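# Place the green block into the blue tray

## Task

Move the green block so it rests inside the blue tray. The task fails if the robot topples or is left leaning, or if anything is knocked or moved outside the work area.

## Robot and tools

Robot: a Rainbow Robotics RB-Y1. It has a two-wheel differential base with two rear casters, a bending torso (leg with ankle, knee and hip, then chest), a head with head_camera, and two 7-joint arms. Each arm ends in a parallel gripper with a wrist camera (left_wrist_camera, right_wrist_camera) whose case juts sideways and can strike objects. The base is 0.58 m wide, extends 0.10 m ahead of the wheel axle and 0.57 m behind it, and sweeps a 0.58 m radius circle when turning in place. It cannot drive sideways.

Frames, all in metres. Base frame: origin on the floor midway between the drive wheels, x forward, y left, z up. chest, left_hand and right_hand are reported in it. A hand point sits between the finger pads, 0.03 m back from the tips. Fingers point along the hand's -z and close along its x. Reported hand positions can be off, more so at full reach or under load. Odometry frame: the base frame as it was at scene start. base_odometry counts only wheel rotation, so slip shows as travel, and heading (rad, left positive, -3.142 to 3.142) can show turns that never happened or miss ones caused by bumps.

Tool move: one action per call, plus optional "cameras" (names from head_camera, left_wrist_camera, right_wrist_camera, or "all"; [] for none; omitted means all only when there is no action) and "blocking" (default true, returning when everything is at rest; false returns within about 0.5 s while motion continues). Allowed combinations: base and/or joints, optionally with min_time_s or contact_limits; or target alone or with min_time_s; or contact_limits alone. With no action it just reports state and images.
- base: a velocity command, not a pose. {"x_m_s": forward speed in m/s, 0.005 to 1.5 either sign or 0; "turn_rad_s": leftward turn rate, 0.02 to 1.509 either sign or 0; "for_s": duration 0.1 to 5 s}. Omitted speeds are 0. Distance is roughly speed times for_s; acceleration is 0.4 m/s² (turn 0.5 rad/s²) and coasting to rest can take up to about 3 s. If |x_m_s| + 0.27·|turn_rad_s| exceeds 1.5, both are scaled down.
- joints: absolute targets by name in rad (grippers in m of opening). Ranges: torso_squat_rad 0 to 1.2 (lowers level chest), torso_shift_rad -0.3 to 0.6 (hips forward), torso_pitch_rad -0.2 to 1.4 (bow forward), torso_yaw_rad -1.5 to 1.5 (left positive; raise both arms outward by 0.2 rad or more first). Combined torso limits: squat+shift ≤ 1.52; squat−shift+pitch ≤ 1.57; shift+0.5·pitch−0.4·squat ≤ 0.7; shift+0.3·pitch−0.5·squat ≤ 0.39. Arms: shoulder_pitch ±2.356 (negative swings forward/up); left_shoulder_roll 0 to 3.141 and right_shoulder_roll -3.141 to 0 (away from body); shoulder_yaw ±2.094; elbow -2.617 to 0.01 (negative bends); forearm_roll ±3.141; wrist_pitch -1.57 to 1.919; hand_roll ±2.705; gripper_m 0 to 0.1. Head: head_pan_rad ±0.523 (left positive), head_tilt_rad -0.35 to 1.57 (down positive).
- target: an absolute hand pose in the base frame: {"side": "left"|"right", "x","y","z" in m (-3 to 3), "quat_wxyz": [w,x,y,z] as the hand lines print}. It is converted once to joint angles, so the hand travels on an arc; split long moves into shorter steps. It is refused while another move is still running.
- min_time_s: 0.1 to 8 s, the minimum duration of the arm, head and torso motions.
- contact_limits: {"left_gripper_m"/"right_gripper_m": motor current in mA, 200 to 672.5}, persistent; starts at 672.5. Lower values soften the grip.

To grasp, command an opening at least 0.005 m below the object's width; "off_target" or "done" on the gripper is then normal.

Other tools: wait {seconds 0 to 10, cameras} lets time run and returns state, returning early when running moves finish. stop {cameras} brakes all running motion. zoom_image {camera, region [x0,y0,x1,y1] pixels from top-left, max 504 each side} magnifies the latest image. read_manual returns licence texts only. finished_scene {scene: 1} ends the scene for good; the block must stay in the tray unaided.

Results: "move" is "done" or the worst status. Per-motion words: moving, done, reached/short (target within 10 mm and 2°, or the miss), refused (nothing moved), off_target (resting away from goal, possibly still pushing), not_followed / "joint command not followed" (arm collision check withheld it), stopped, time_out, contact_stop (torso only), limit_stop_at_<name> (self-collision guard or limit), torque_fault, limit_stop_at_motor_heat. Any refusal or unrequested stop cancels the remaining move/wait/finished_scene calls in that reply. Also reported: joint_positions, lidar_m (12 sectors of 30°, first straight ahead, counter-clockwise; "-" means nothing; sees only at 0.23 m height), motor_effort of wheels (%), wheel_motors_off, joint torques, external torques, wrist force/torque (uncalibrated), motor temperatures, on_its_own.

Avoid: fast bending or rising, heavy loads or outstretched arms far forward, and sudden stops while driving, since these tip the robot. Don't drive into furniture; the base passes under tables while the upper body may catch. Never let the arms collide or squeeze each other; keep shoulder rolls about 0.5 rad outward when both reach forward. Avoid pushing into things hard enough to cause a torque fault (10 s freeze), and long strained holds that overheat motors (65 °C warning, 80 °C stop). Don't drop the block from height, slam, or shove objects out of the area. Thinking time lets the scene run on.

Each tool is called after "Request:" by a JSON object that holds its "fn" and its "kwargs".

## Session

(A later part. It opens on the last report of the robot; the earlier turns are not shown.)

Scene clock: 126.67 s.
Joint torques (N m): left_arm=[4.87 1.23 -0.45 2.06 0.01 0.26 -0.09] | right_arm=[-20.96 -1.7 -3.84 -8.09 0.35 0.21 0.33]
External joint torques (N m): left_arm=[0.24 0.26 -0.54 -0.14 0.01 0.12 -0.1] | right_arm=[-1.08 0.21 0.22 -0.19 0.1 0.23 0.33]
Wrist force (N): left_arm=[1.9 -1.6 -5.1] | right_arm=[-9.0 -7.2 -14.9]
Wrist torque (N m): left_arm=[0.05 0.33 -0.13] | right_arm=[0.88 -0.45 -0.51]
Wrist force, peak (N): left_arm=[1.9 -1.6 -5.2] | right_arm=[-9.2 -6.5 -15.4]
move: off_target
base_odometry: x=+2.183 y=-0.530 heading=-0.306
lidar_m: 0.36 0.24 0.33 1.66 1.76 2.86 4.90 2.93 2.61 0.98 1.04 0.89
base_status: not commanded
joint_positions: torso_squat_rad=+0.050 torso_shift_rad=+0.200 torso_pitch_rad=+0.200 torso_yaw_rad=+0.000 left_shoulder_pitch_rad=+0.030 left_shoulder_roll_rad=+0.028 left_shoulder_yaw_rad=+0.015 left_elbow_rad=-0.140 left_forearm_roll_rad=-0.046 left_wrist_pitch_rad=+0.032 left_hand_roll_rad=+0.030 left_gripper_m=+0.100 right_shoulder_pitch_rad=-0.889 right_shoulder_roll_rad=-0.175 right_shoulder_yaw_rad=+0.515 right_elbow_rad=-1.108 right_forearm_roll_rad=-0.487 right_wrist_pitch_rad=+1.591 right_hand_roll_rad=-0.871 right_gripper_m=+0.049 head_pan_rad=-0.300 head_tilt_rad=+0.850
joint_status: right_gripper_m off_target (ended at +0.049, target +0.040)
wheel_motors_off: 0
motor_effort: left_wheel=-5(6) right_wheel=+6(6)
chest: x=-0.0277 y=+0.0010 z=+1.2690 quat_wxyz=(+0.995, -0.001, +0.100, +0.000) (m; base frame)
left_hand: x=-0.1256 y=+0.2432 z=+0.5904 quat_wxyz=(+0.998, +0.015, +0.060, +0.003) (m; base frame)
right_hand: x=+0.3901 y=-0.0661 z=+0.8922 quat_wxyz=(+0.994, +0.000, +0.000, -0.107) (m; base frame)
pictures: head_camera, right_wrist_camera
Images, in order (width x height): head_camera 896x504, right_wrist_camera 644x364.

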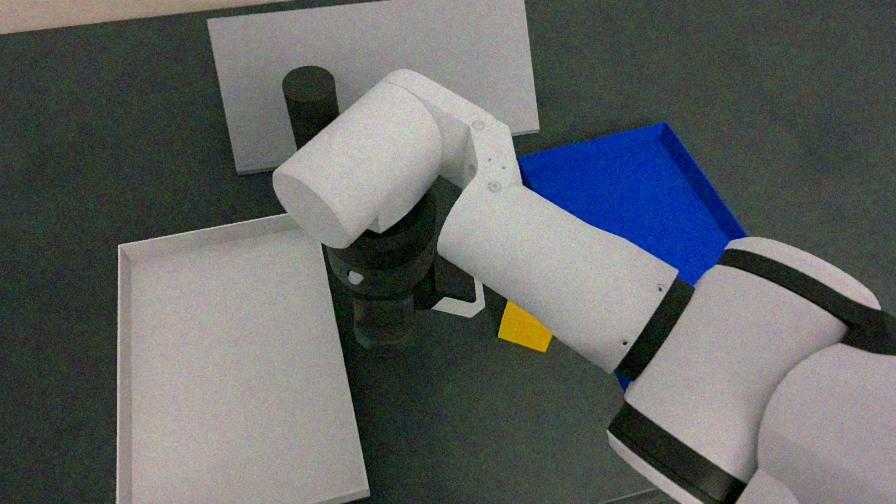

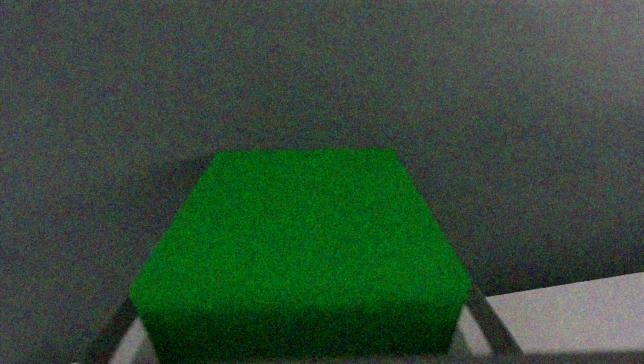

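Request:
{"fn": "move", "kwargs": {"target": {"side": "right", "x": 0.395, "y": -0.075, "z": 0.965, "quat_wxyz": [0.9942, 0, 0, -0.1073]}, "cameras": []}}

Request:
{"fn": "move", "kwargs": {"target": {"side": "right", "x": 0.41, "y": -0.4, "z": 0.965, "quat_wxyz": [0.9942, 0, 0, -0.1073]}, "min_time_s": 1.5, "cameras": ["head_camera", "right_wrist_camera"]}}

Scene clock: 133.03 s.
Joint torques (N m): left_arm=[4.78 1.14 -0.52 2.19 0 0.3 0.01] | right_arm=[-20.91 -3.66 -4.51 -7.84 0.18 -0.38 0.01]
External joint torques (N m): left_arm=[0.14 0.16 -0.61 -0.01 0.01 0.16 0] | right_arm=[-0.47 -0.64 0.36 -0.11 -0.05 -0.37 0.01]
Wrist force (N): left_arm=[1.9 -1.6 -5.0] | right_arm=[-8.6 -6.8 -15.4]
Wrist torque (N m): left_arm=[0.05 0.33 -0.13] | right_arm=[0.86 -0.38 -0.40]
Wrist force, peak (N): left_arm=[2.0 -1.7 -5.2] | right_arm=[-9.6 -6.2 -16.7]
move: done
base_odometry: x=+2.183 y=-0.530 heading=-0.306
lidar_m: 0.36 0.24 0.32 1.66 1.73 2.84 4.88 2.93 2.61 0.99 1.05 0.89
base_status: not commanded
joint_positions: torso_squat_rad=+0.050 torso_shift_rad=+0.200 torso_pitch_rad=+0.200 torso_yaw_rad=+0.000 left_shoulder_pitch_rad=+0.030 left_shoulder_roll_rad=+0.028 left_shoulder_yaw_rad=+0.015 left_elbow_rad=-0.140 left_forearm_roll_rad=-0.046 left_wrist_pitch_rad=+0.032 left_hand_roll_rad=+0.030 left_gripper_m=+0.100 right_shoulder_pitch_rad=-0.932 right_shoulder_roll_rad=-0.242 right_shoulder_yaw_rad=+0.457 right_elbow_rad=-1.327 right_forearm_roll_rad=-0.550 right_wrist_pitch_rad=+1.824 right_hand_roll_rad=-0.915 right_gripper_m=+0.049 head_pan_rad=-0.300 head_tilt_rad=+0.850
joint_status: all done
wheel_motors_off: 0
motor_effort: left_wheel=-6(6) right_wheel=+5(6)
chest: x=-0.0277 y=+0.0010 z=+1.2690 quat_wxyz=(+0.995, -0.001, +0.100, +0.000) (m; base frame)
left_hand: x=-0.1256 y=+0.2432 z=+0.5904 quat_wxyz=(+0.998, +0.015, +0.060, +0.003) (m; base frame)
right_hand: x=+0.3951 y=-0.0749 z=+0.9651 quat_wxyz=(+0.994, +0.000, +0.000, -0.107) (m; base frame)
right_hand_status: reached (checked arc, planned for 0.5 s): 0 mm and 0.0 deg off.
pictures: none
No camera images: "cameras" was empty.

Scene clock: 134.87 s.
Joint torques (N m): left_arm=[4.84 1.27 -0.45 2.09 0.03 0.26 -0.07] | right_arm=[-18.99 -15.46 -6.66 -6.79 0.24 -0.25 -0.05]
External joint torques (N m): left_arm=[0.21 0.29 -0.54 -0.11 0.03 0.12 -0.08] | right_arm=[-1.07 0.29 -0.27 -0.39 -0.03 -0.2 -0.05]
Wrist force (N): left_arm=[1.9 -1.7 -5.0] | right_arm=[-7.7 -6.6 -15.6]
Wrist torque (N m): left_arm=[0.06 0.32 -0.14] | right_arm=[0.83 -0.29 -0.46]
Wrist force, peak (N): left_arm=[2.0 -1.7 -5.2] | right_arm=[-7.9 -7.5 -16.3]
move: done
base_odometry: x=+2.183 y=-0.530 heading=-0.306
lidar_m: 0.37 0.22 0.32 1.67 1.74 2.86 4.88 2.93 2.62 0.98 1.05 0.89
base_status: not commanded
joint_positions: torso_squat_rad=+0.050 torso_shift_rad=+0.200 torso_pitch_rad=+0.200 torso_yaw_rad=+0.000 left_shoulder_pitch_rad=+0.030 left_shoulder_roll_rad=+0.028 left_shoulder_yaw_rad=+0.015 left_elbow_rad=-0.140 left_forearm_roll_rad=-0.046 left_wrist_pitch_rad=+0.032 left_hand_roll_rad=+0.030 left_gripper_m=+0.100 right_shoulder_pitch_rad=-0.726 right_shoulder_roll_rad=-0.791 right_shoulder_yaw_rad=+0.128 right_elbow_rad=-1.140 right_forearm_roll_rad=-0.789 right_wrist_pitch_rad=+1.657 right_hand_roll_rad=-0.242 right_gripper_m=+0.049 head_pan_rad=-0.300 head_tilt_rad=+0.850
joint_status: all done
wheel_motors_off: 0
motor_effort: left_wheel=-5(6) right_wheel=+5(5)
chest: x=-0.0277 y=+0.0010 z=+1.2690 quat_wxyz=(+0.995, -0.001, +0.100, +0.000) (m; base frame)
left_hand: x=-0.1256 y=+0.2432 z=+0.5904 quat_wxyz=(+0.998, +0.015, +0.060, +0.003) (m; base frame)
right_hand: x=+0.4094 y=-0.3997 z=+0.9655 quat_wxyz=(+0.994, -0.001, -0.003, -0.108) (m; base frame)
right_hand_status: reached (checked arc, planned for 1.5 s): 1 mm and 0.4 deg off.
pictures: head_camera, right_wrist_camera
Images, in order (width x height): head_camera 896x504, right_wrist_camera 644x364.

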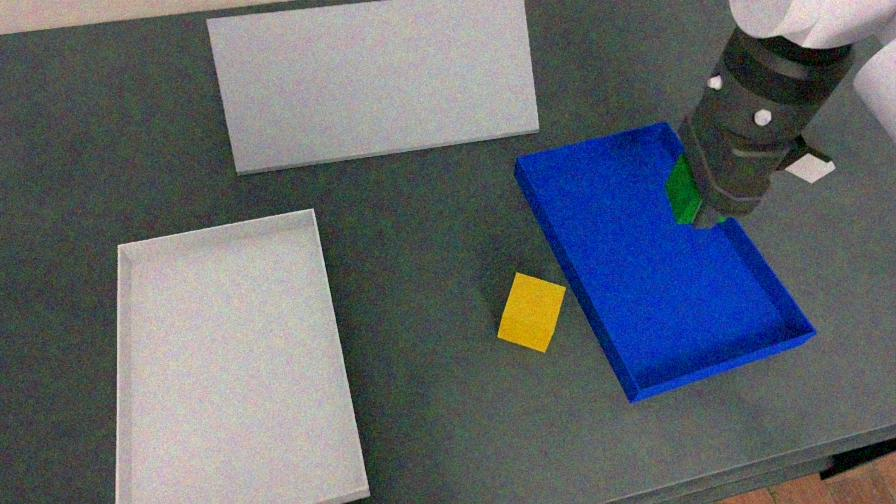

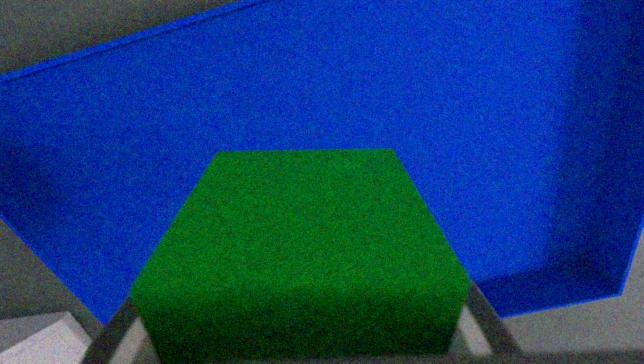

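Request:
{"fn": "move", "kwargs": {"target": {"side": "right", "x": 0.41, "y": -0.4, "z": 0.901, "quat_wxyz": [0.9942, 0, 0, -0.1073]}, "min_time_s": 1.0, "cameras": ["head_camera", "right_wrist_camera"]}}

Scene clock: 138.80 s.
Joint torques (N m): left_arm=[5.11 1.24 -0.51 2.15 0.03 0.25 -0.09] | right_arm=[-20.48 -13.91 -4.04 -6.45 0.44 -0.06 0.29]
External joint torques (N m): left_arm=[0.48 0.26 -0.6 -0.05 0.03 0.11 -0.1] | right_arm=[-2.22 1.24 0.97 -0.04 0.18 -0.01 0.29]
Wrist force (N): left_arm=[2.0 -1.7 -5.2] | right_arm=[-8.5 -7.1 -15.2]
Wrist torque (N m): left_arm=[0.05 0.34 -0.13] | right_arm=[0.88 -0.37 -0.51]
Wrist force, peak (N): left_arm=[1.9 -1.6 -5.3] | right_arm=[-8.2 -7.4 -16.4]
move: done
base_odometry: x=+2.183 y=-0.530 heading=-0.306
lidar_m: 0.35 0.24 0.34 1.66 1.75 2.84 4.89 2.95 2.61 0.98 1.05 0.90
base_status: not commanded
joint_positions: torso_squat_rad=+0.050 torso_shift_rad=+0.200 torso_pitch_rad=+0.200 torso_yaw_rad=+0.000 left_shoulder_pitch_rad=+0.030 left_shoulder_roll_rad=+0.028 left_shoulder_yaw_rad=+0.015 left_elbow_rad=-0.140 left_forearm_roll_rad=-0.046 left_wrist_pitch_rad=+0.032 left_hand_roll_rad=+0.030 left_gripper_m=+0.100 right_shoulder_pitch_rad=-0.754 right_shoulder_roll_rad=-0.702 right_shoulder_yaw_rad=+0.170 right_elbow_rad=-0.891 right_forearm_roll_rad=-0.737 right_wrist_pitch_rad=+1.460 right_hand_roll_rad=-0.147 right_gripper_m=+0.049 head_pan_rad=-0.300 head_tilt_rad=+0.850
joint_status: all done
wheel_motors_off: 0
motor_effort: left_wheel=-6(6) right_wheel=+5(5)
chest: x=-0.0277 y=+0.0010 z=+1.2690 quat_wxyz=(+0.995, -0.001, +0.100, +0.000) (m; base frame)
left_hand: x=-0.1256 y=+0.2432 z=+0.5904 quat_wxyz=(+0.998, +0.015, +0.060, +0.003) (m; base frame)
right_hand: x=+0.4099 y=-0.4001 z=+0.9012 quat_wxyz=(+0.994, +0.000, -0.001, -0.107) (m; base frame)
right_hand_status: reached (checked arc, planned for 1.0 s): 0 mm and 0.1 deg off.
pictures: head_camera, right_wrist_camera
Images, in order (width x height): head_camera 896x504, right_wrist_camera 644x364.

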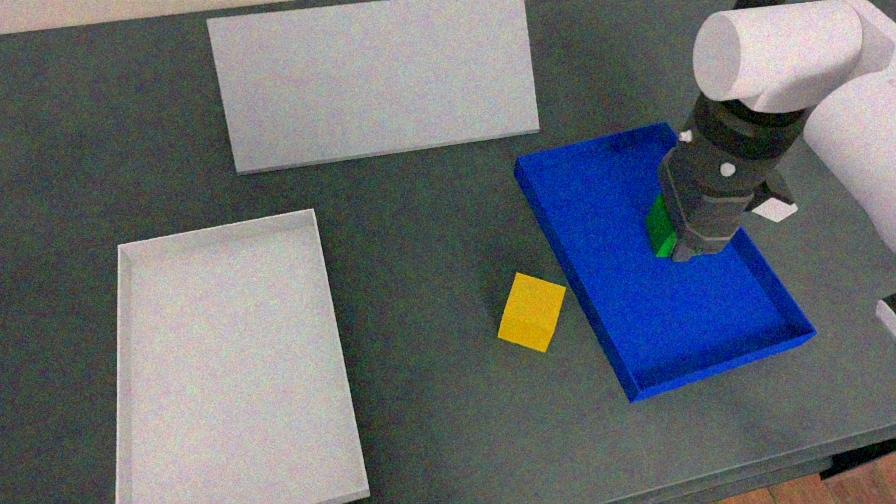

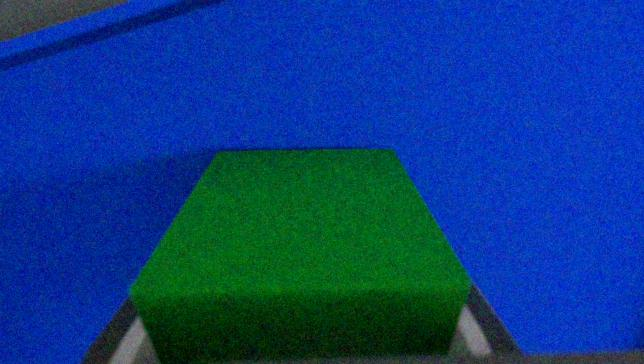

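Request:
{"fn": "move", "kwargs": {"target": {"side": "right", "x": 0.41, "y": -0.4, "z": 0.8975, "quat_wxyz": [0.9942, 0, 0, -0.1073]}, "min_time_s": 0.5, "cameras": []}}

Request:
{"fn": "move", "kwargs": {"joints": {"right_gripper_m": 0.09}, "cameras": ["head_camera", "right_wrist_camera"]}}

Request:
{"fn": "move", "kwargs": {"target": {"side": "right", "x": 0.41, "y": -0.4, "z": 0.97, "quat_wxyz": [0.9942, 0, 0, -0.1073]}, "cameras": ["head_camera", "right_wrist_camera"]}}

Scene clock: 141.17 s.
Joint torques (N m): left_arm=[4.95 1.36 -0.26 2.09 0.05 0.22 -0.04] | right_arm=[-20.59 -13.33 -3.93 -6.41 0.37 -0.29 0.29]
External joint torques (N m): left_arm=[0.32 0.37 -0.35 -0.11 0.05 0.08 -0.05] | right_arm=[-2.28 1.78 0.96 -0.02 0.11 -0.24 0.29]
Wrist force (N): left_arm=[2.0 -1.5 -5.0] | right_arm=[-7.4 -6.8 -15.2]
Wrist torque (N m): left_arm=[0.04 0.33 -0.12] | right_arm=[0.82 -0.24 -0.51]
Wrist force, peak (N): left_arm=[2.0 -1.6 -5.3] | right_arm=[-8.0 -7.1 -16.3]
move: done
base_odometry: x=+2.183 y=-0.530 heading=-0.306
lidar_m: 0.36 0.22 0.34 1.66 1.75 2.86 4.87 2.94 2.62 0.98 1.04 0.90
base_status: not commanded
joint_positions: torso_squat_rad=+0.050 torso_shift_rad=+0.200 torso_pitch_rad=+0.200 torso_yaw_rad=+0.000 left_shoulder_pitch_rad=+0.030 left_shoulder_roll_rad=+0.028 left_shoulder_yaw_rad=+0.015 left_elbow_rad=-0.140 left_forearm_roll_rad=-0.046 left_wrist_pitch_rad=+0.032 left_hand_roll_rad=+0.030 left_gripper_m=+0.100 right_shoulder_pitch_rad=-0.759 right_shoulder_roll_rad=-0.697 right_shoulder_yaw_rad=+0.172 right_elbow_rad=-0.870 right_forearm_roll_rad=-0.735 right_wrist_pitch_rad=+1.447 right_hand_roll_rad=-0.140 right_gripper_m=+0.049 head_pan_rad=-0.300 head_tilt_rad=+0.850
joint_status: all done
wheel_motors_off: 0
motor_effort: left_wheel=-5(6) right_wheel=+5(5)
chest: x=-0.0277 y=+0.0010 z=+1.2690 quat_wxyz=(+0.995, -0.001, +0.100, +0.000) (m; base frame)
left_hand: x=-0.1256 y=+0.2432 z=+0.5904 quat_wxyz=(+0.998, +0.015, +0.060, +0.003) (m; base frame)
right_hand: x=+0.4099 y=-0.4002 z=+0.8977 quat_wxyz=(+0.994, +0.000, +0.000, -0.107) (m; base frame)
right_hand_status: reached (checked arc, planned for 0.5 s): 0 mm and 0.0 deg off.
pictures: none
No camera images: "cameras" was empty.

Scene clock: 142.13 s.
Joint torques (N m): left_arm=[4.86 1.23 -0.35 2.11 0.02 0.23 -0.04] | right_arm=[-20.18 -13.27 -3.95 -6.05 0.61 -0.33 0.2]
External joint torques (N m): left_arm=[0.23 0.24 -0.44 -0.09 0.02 0.09 -0.05] | right_arm=[-1.87 1.83 0.94 0.35 0.35 -0.28 0.2]
Wrist force (N): left_arm=[1.9 -1.5 -5.0] | right_arm=[-8.0 -6.7 -14.5]
Wrist torque (N m): left_arm=[0.03 0.33 -0.14] | right_arm=[0.85 -0.28 -0.48]
Wrist force, peak (N): left_arm=[2.0 -1.7 -5.2] | right_arm=[-8.6 -6.4 -16.2]
move: done
base_odometry: x=+2.183 y=-0.530 heading=-0.306
lidar_m: 0.36 0.25 0.32 1.66 1.75 2.85 4.89 2.93 2.60 0.99 1.05 0.90
base_status: not commanded
joint_positions: torso_squat_rad=+0.050 torso_shift_rad=+0.200 torso_pitch_rad=+0.200 torso_yaw_rad=+0.000 left_shoulder_pitch_rad=+0.030 left_shoulder_roll_rad=+0.028 left_shoulder_yaw_rad=+0.015 left_elbow_rad=-0.140 left_forearm_roll_rad=-0.046 left_wrist_pitch_rad=+0.032 left_hand_roll_rad=+0.030 left_gripper_m=+0.100 right_shoulder_pitch_rad=-0.759 right_shoulder_roll_rad=-0.697 right_shoulder_yaw_rad=+0.172 right_elbow_rad=-0.870 right_forearm_roll_rad=-0.735 right_wrist_pitch_rad=+1.447 right_hand_roll_rad=-0.140 right_gripper_m=+0.090 head_pan_rad=-0.300 head_tilt_rad=+0.850
joint_status: all done
wheel_motors_off: 0
motor_effort: left_wheel=-5(6) right_wheel=+5(5)
chest: x=-0.0277 y=+0.0010 z=+1.2690 quat_wxyz=(+0.995, -0.001, +0.100, +0.000) (m; base frame)
left_hand: x=-0.1256 y=+0.2432 z=+0.5904 quat_wxyz=(+0.998, +0.015, +0.060, +0.003) (m; base frame)
right_hand: x=+0.4099 y=-0.4002 z=+0.8977 quat_wxyz=(+0.994, +0.000, +0.000, -0.107) (m; base frame)
pictures: head_camera, right_wrist_camera
Images, in order (width x height): head_camera 896x504, right_wrist_camera 644x364.

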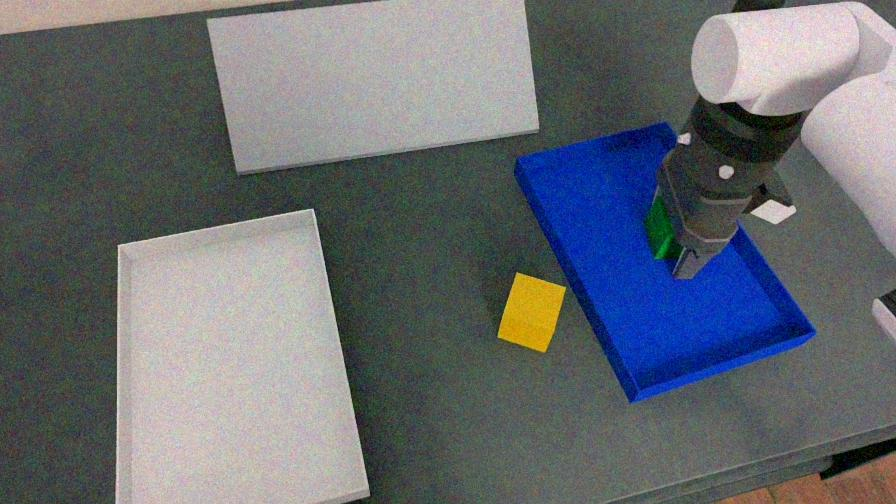

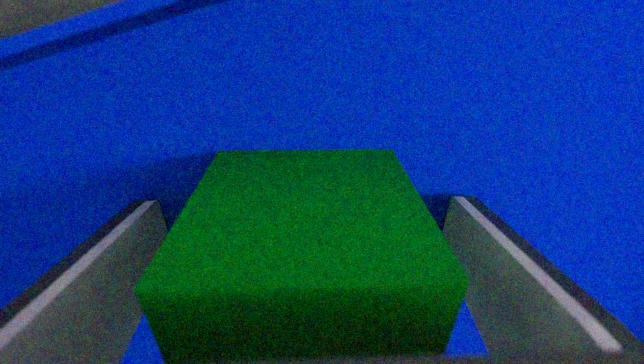

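Scene clock: 143.33 s.
Joint torques (N m): left_arm=[5.02 1.27 -0.48 2.01 0.02 0.3 0.02] | right_arm=[-17.75 -14.97 -5.85 -6.55 0.16 -0.09 0]
External joint torques (N m): left_arm=[0.39 0.29 -0.57 -0.19 0.02 0.16 0.02] | right_arm=[0.29 0.82 0.5 -0.16 -0.1 -0.05 0]
Wrist force (N): left_arm=[2.0 -1.5 -5.0] | right_arm=[-8.2 -7.0 -14.4]
Wrist torque (N m): left_arm=[0.03 0.33 -0.13] | right_arm=[0.87 -0.36 -0.39]
Wrist force, peak (N): left_arm=[2.0 -2.0 -5.2] | right_arm=[-8.3 -7.8 -15.6]
move: done
base_odometry: x=+2.183 y=-0.530 heading=-0.306
lidar_m: 0.35 0.23 0.34 1.66 1.74 2.86 4.88 2.93 2.62 0.98 1.05 0.89
base_status: not commanded
joint_positions: torso_squat_rad=+0.050 torso_shift_rad=+0.200 torso_pitch_rad=+0.200 torso_yaw_rad=+0.000 left_shoulder_pitch_rad=+0.030 left_shoulder_roll_rad=+0.028 left_shoulder_yaw_rad=+0.015 left_elbow_rad=-0.140 left_forearm_roll_rad=-0.046 left_wrist_pitch_rad=+0.032 left_hand_roll_rad=+0.030 left_gripper_m=+0.100 right_shoulder_pitch_rad=-0.737 right_shoulder_roll_rad=-0.794 right_shoulder_yaw_rad=+0.125 right_elbow_rad=-1.134 right_forearm_roll_rad=-0.792 right_wrist_pitch_rad=+1.672 right_hand_roll_rad=-0.238 right_gripper_m=+0.090 head_pan_rad=-0.300 head_tilt_rad=+0.850
joint_status: all done
wheel_motors_off: 0
motor_effort: left_wheel=-4(7) right_wheel=+5(9)
chest: x=-0.0277 y=+0.0011 z=+1.2690 quat_wxyz=(+0.995, -0.001, +0.100, +0.000) (m; base frame)
left_hand: x=-0.1255 y=+0.2432 z=+0.5904 quat_wxyz=(+0.998, +0.015, +0.060, +0.003) (m; base frame)
right_hand: x=+0.4102 y=-0.4001 z=+0.9703 quat_wxyz=(+0.994, +0.000, +0.000, -0.107) (m; base frame)
right_hand_status: reached (checked arc, planned for 0.6 s): 0 mm and 0.0 deg off.
pictures: head_camera, right_wrist_camera
Images, in order (width x height): head_camera 896x504, right_wrist_camera 644x364.

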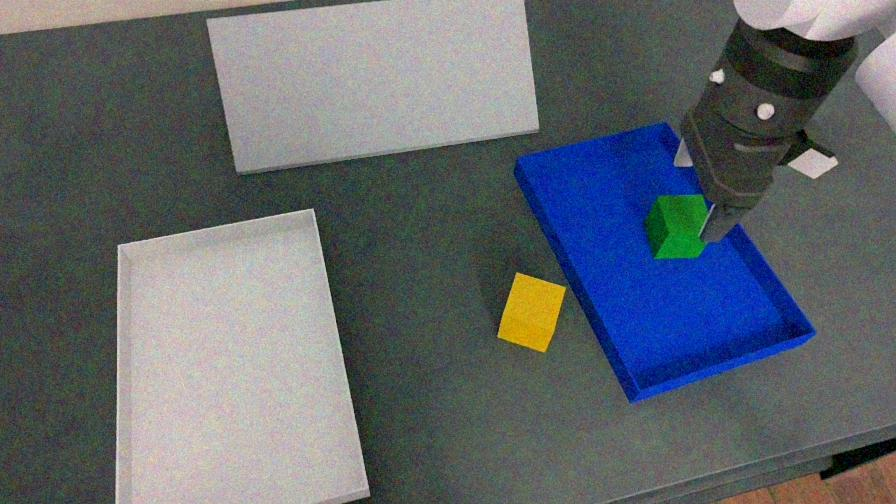

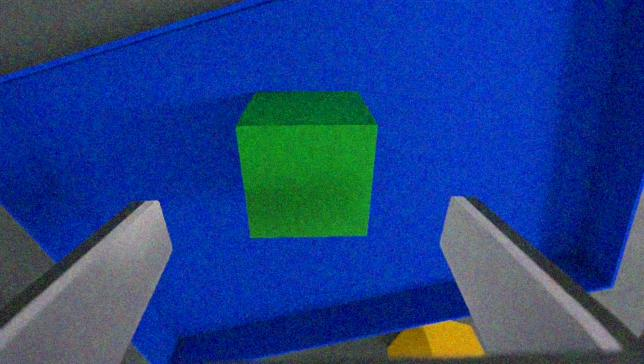

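The green block is resting in the blue tray and the gripper has let go and moved clear of it.

Request:
{"fn": "finished_scene", "kwargs": {}}

The scene is finished: the task was done.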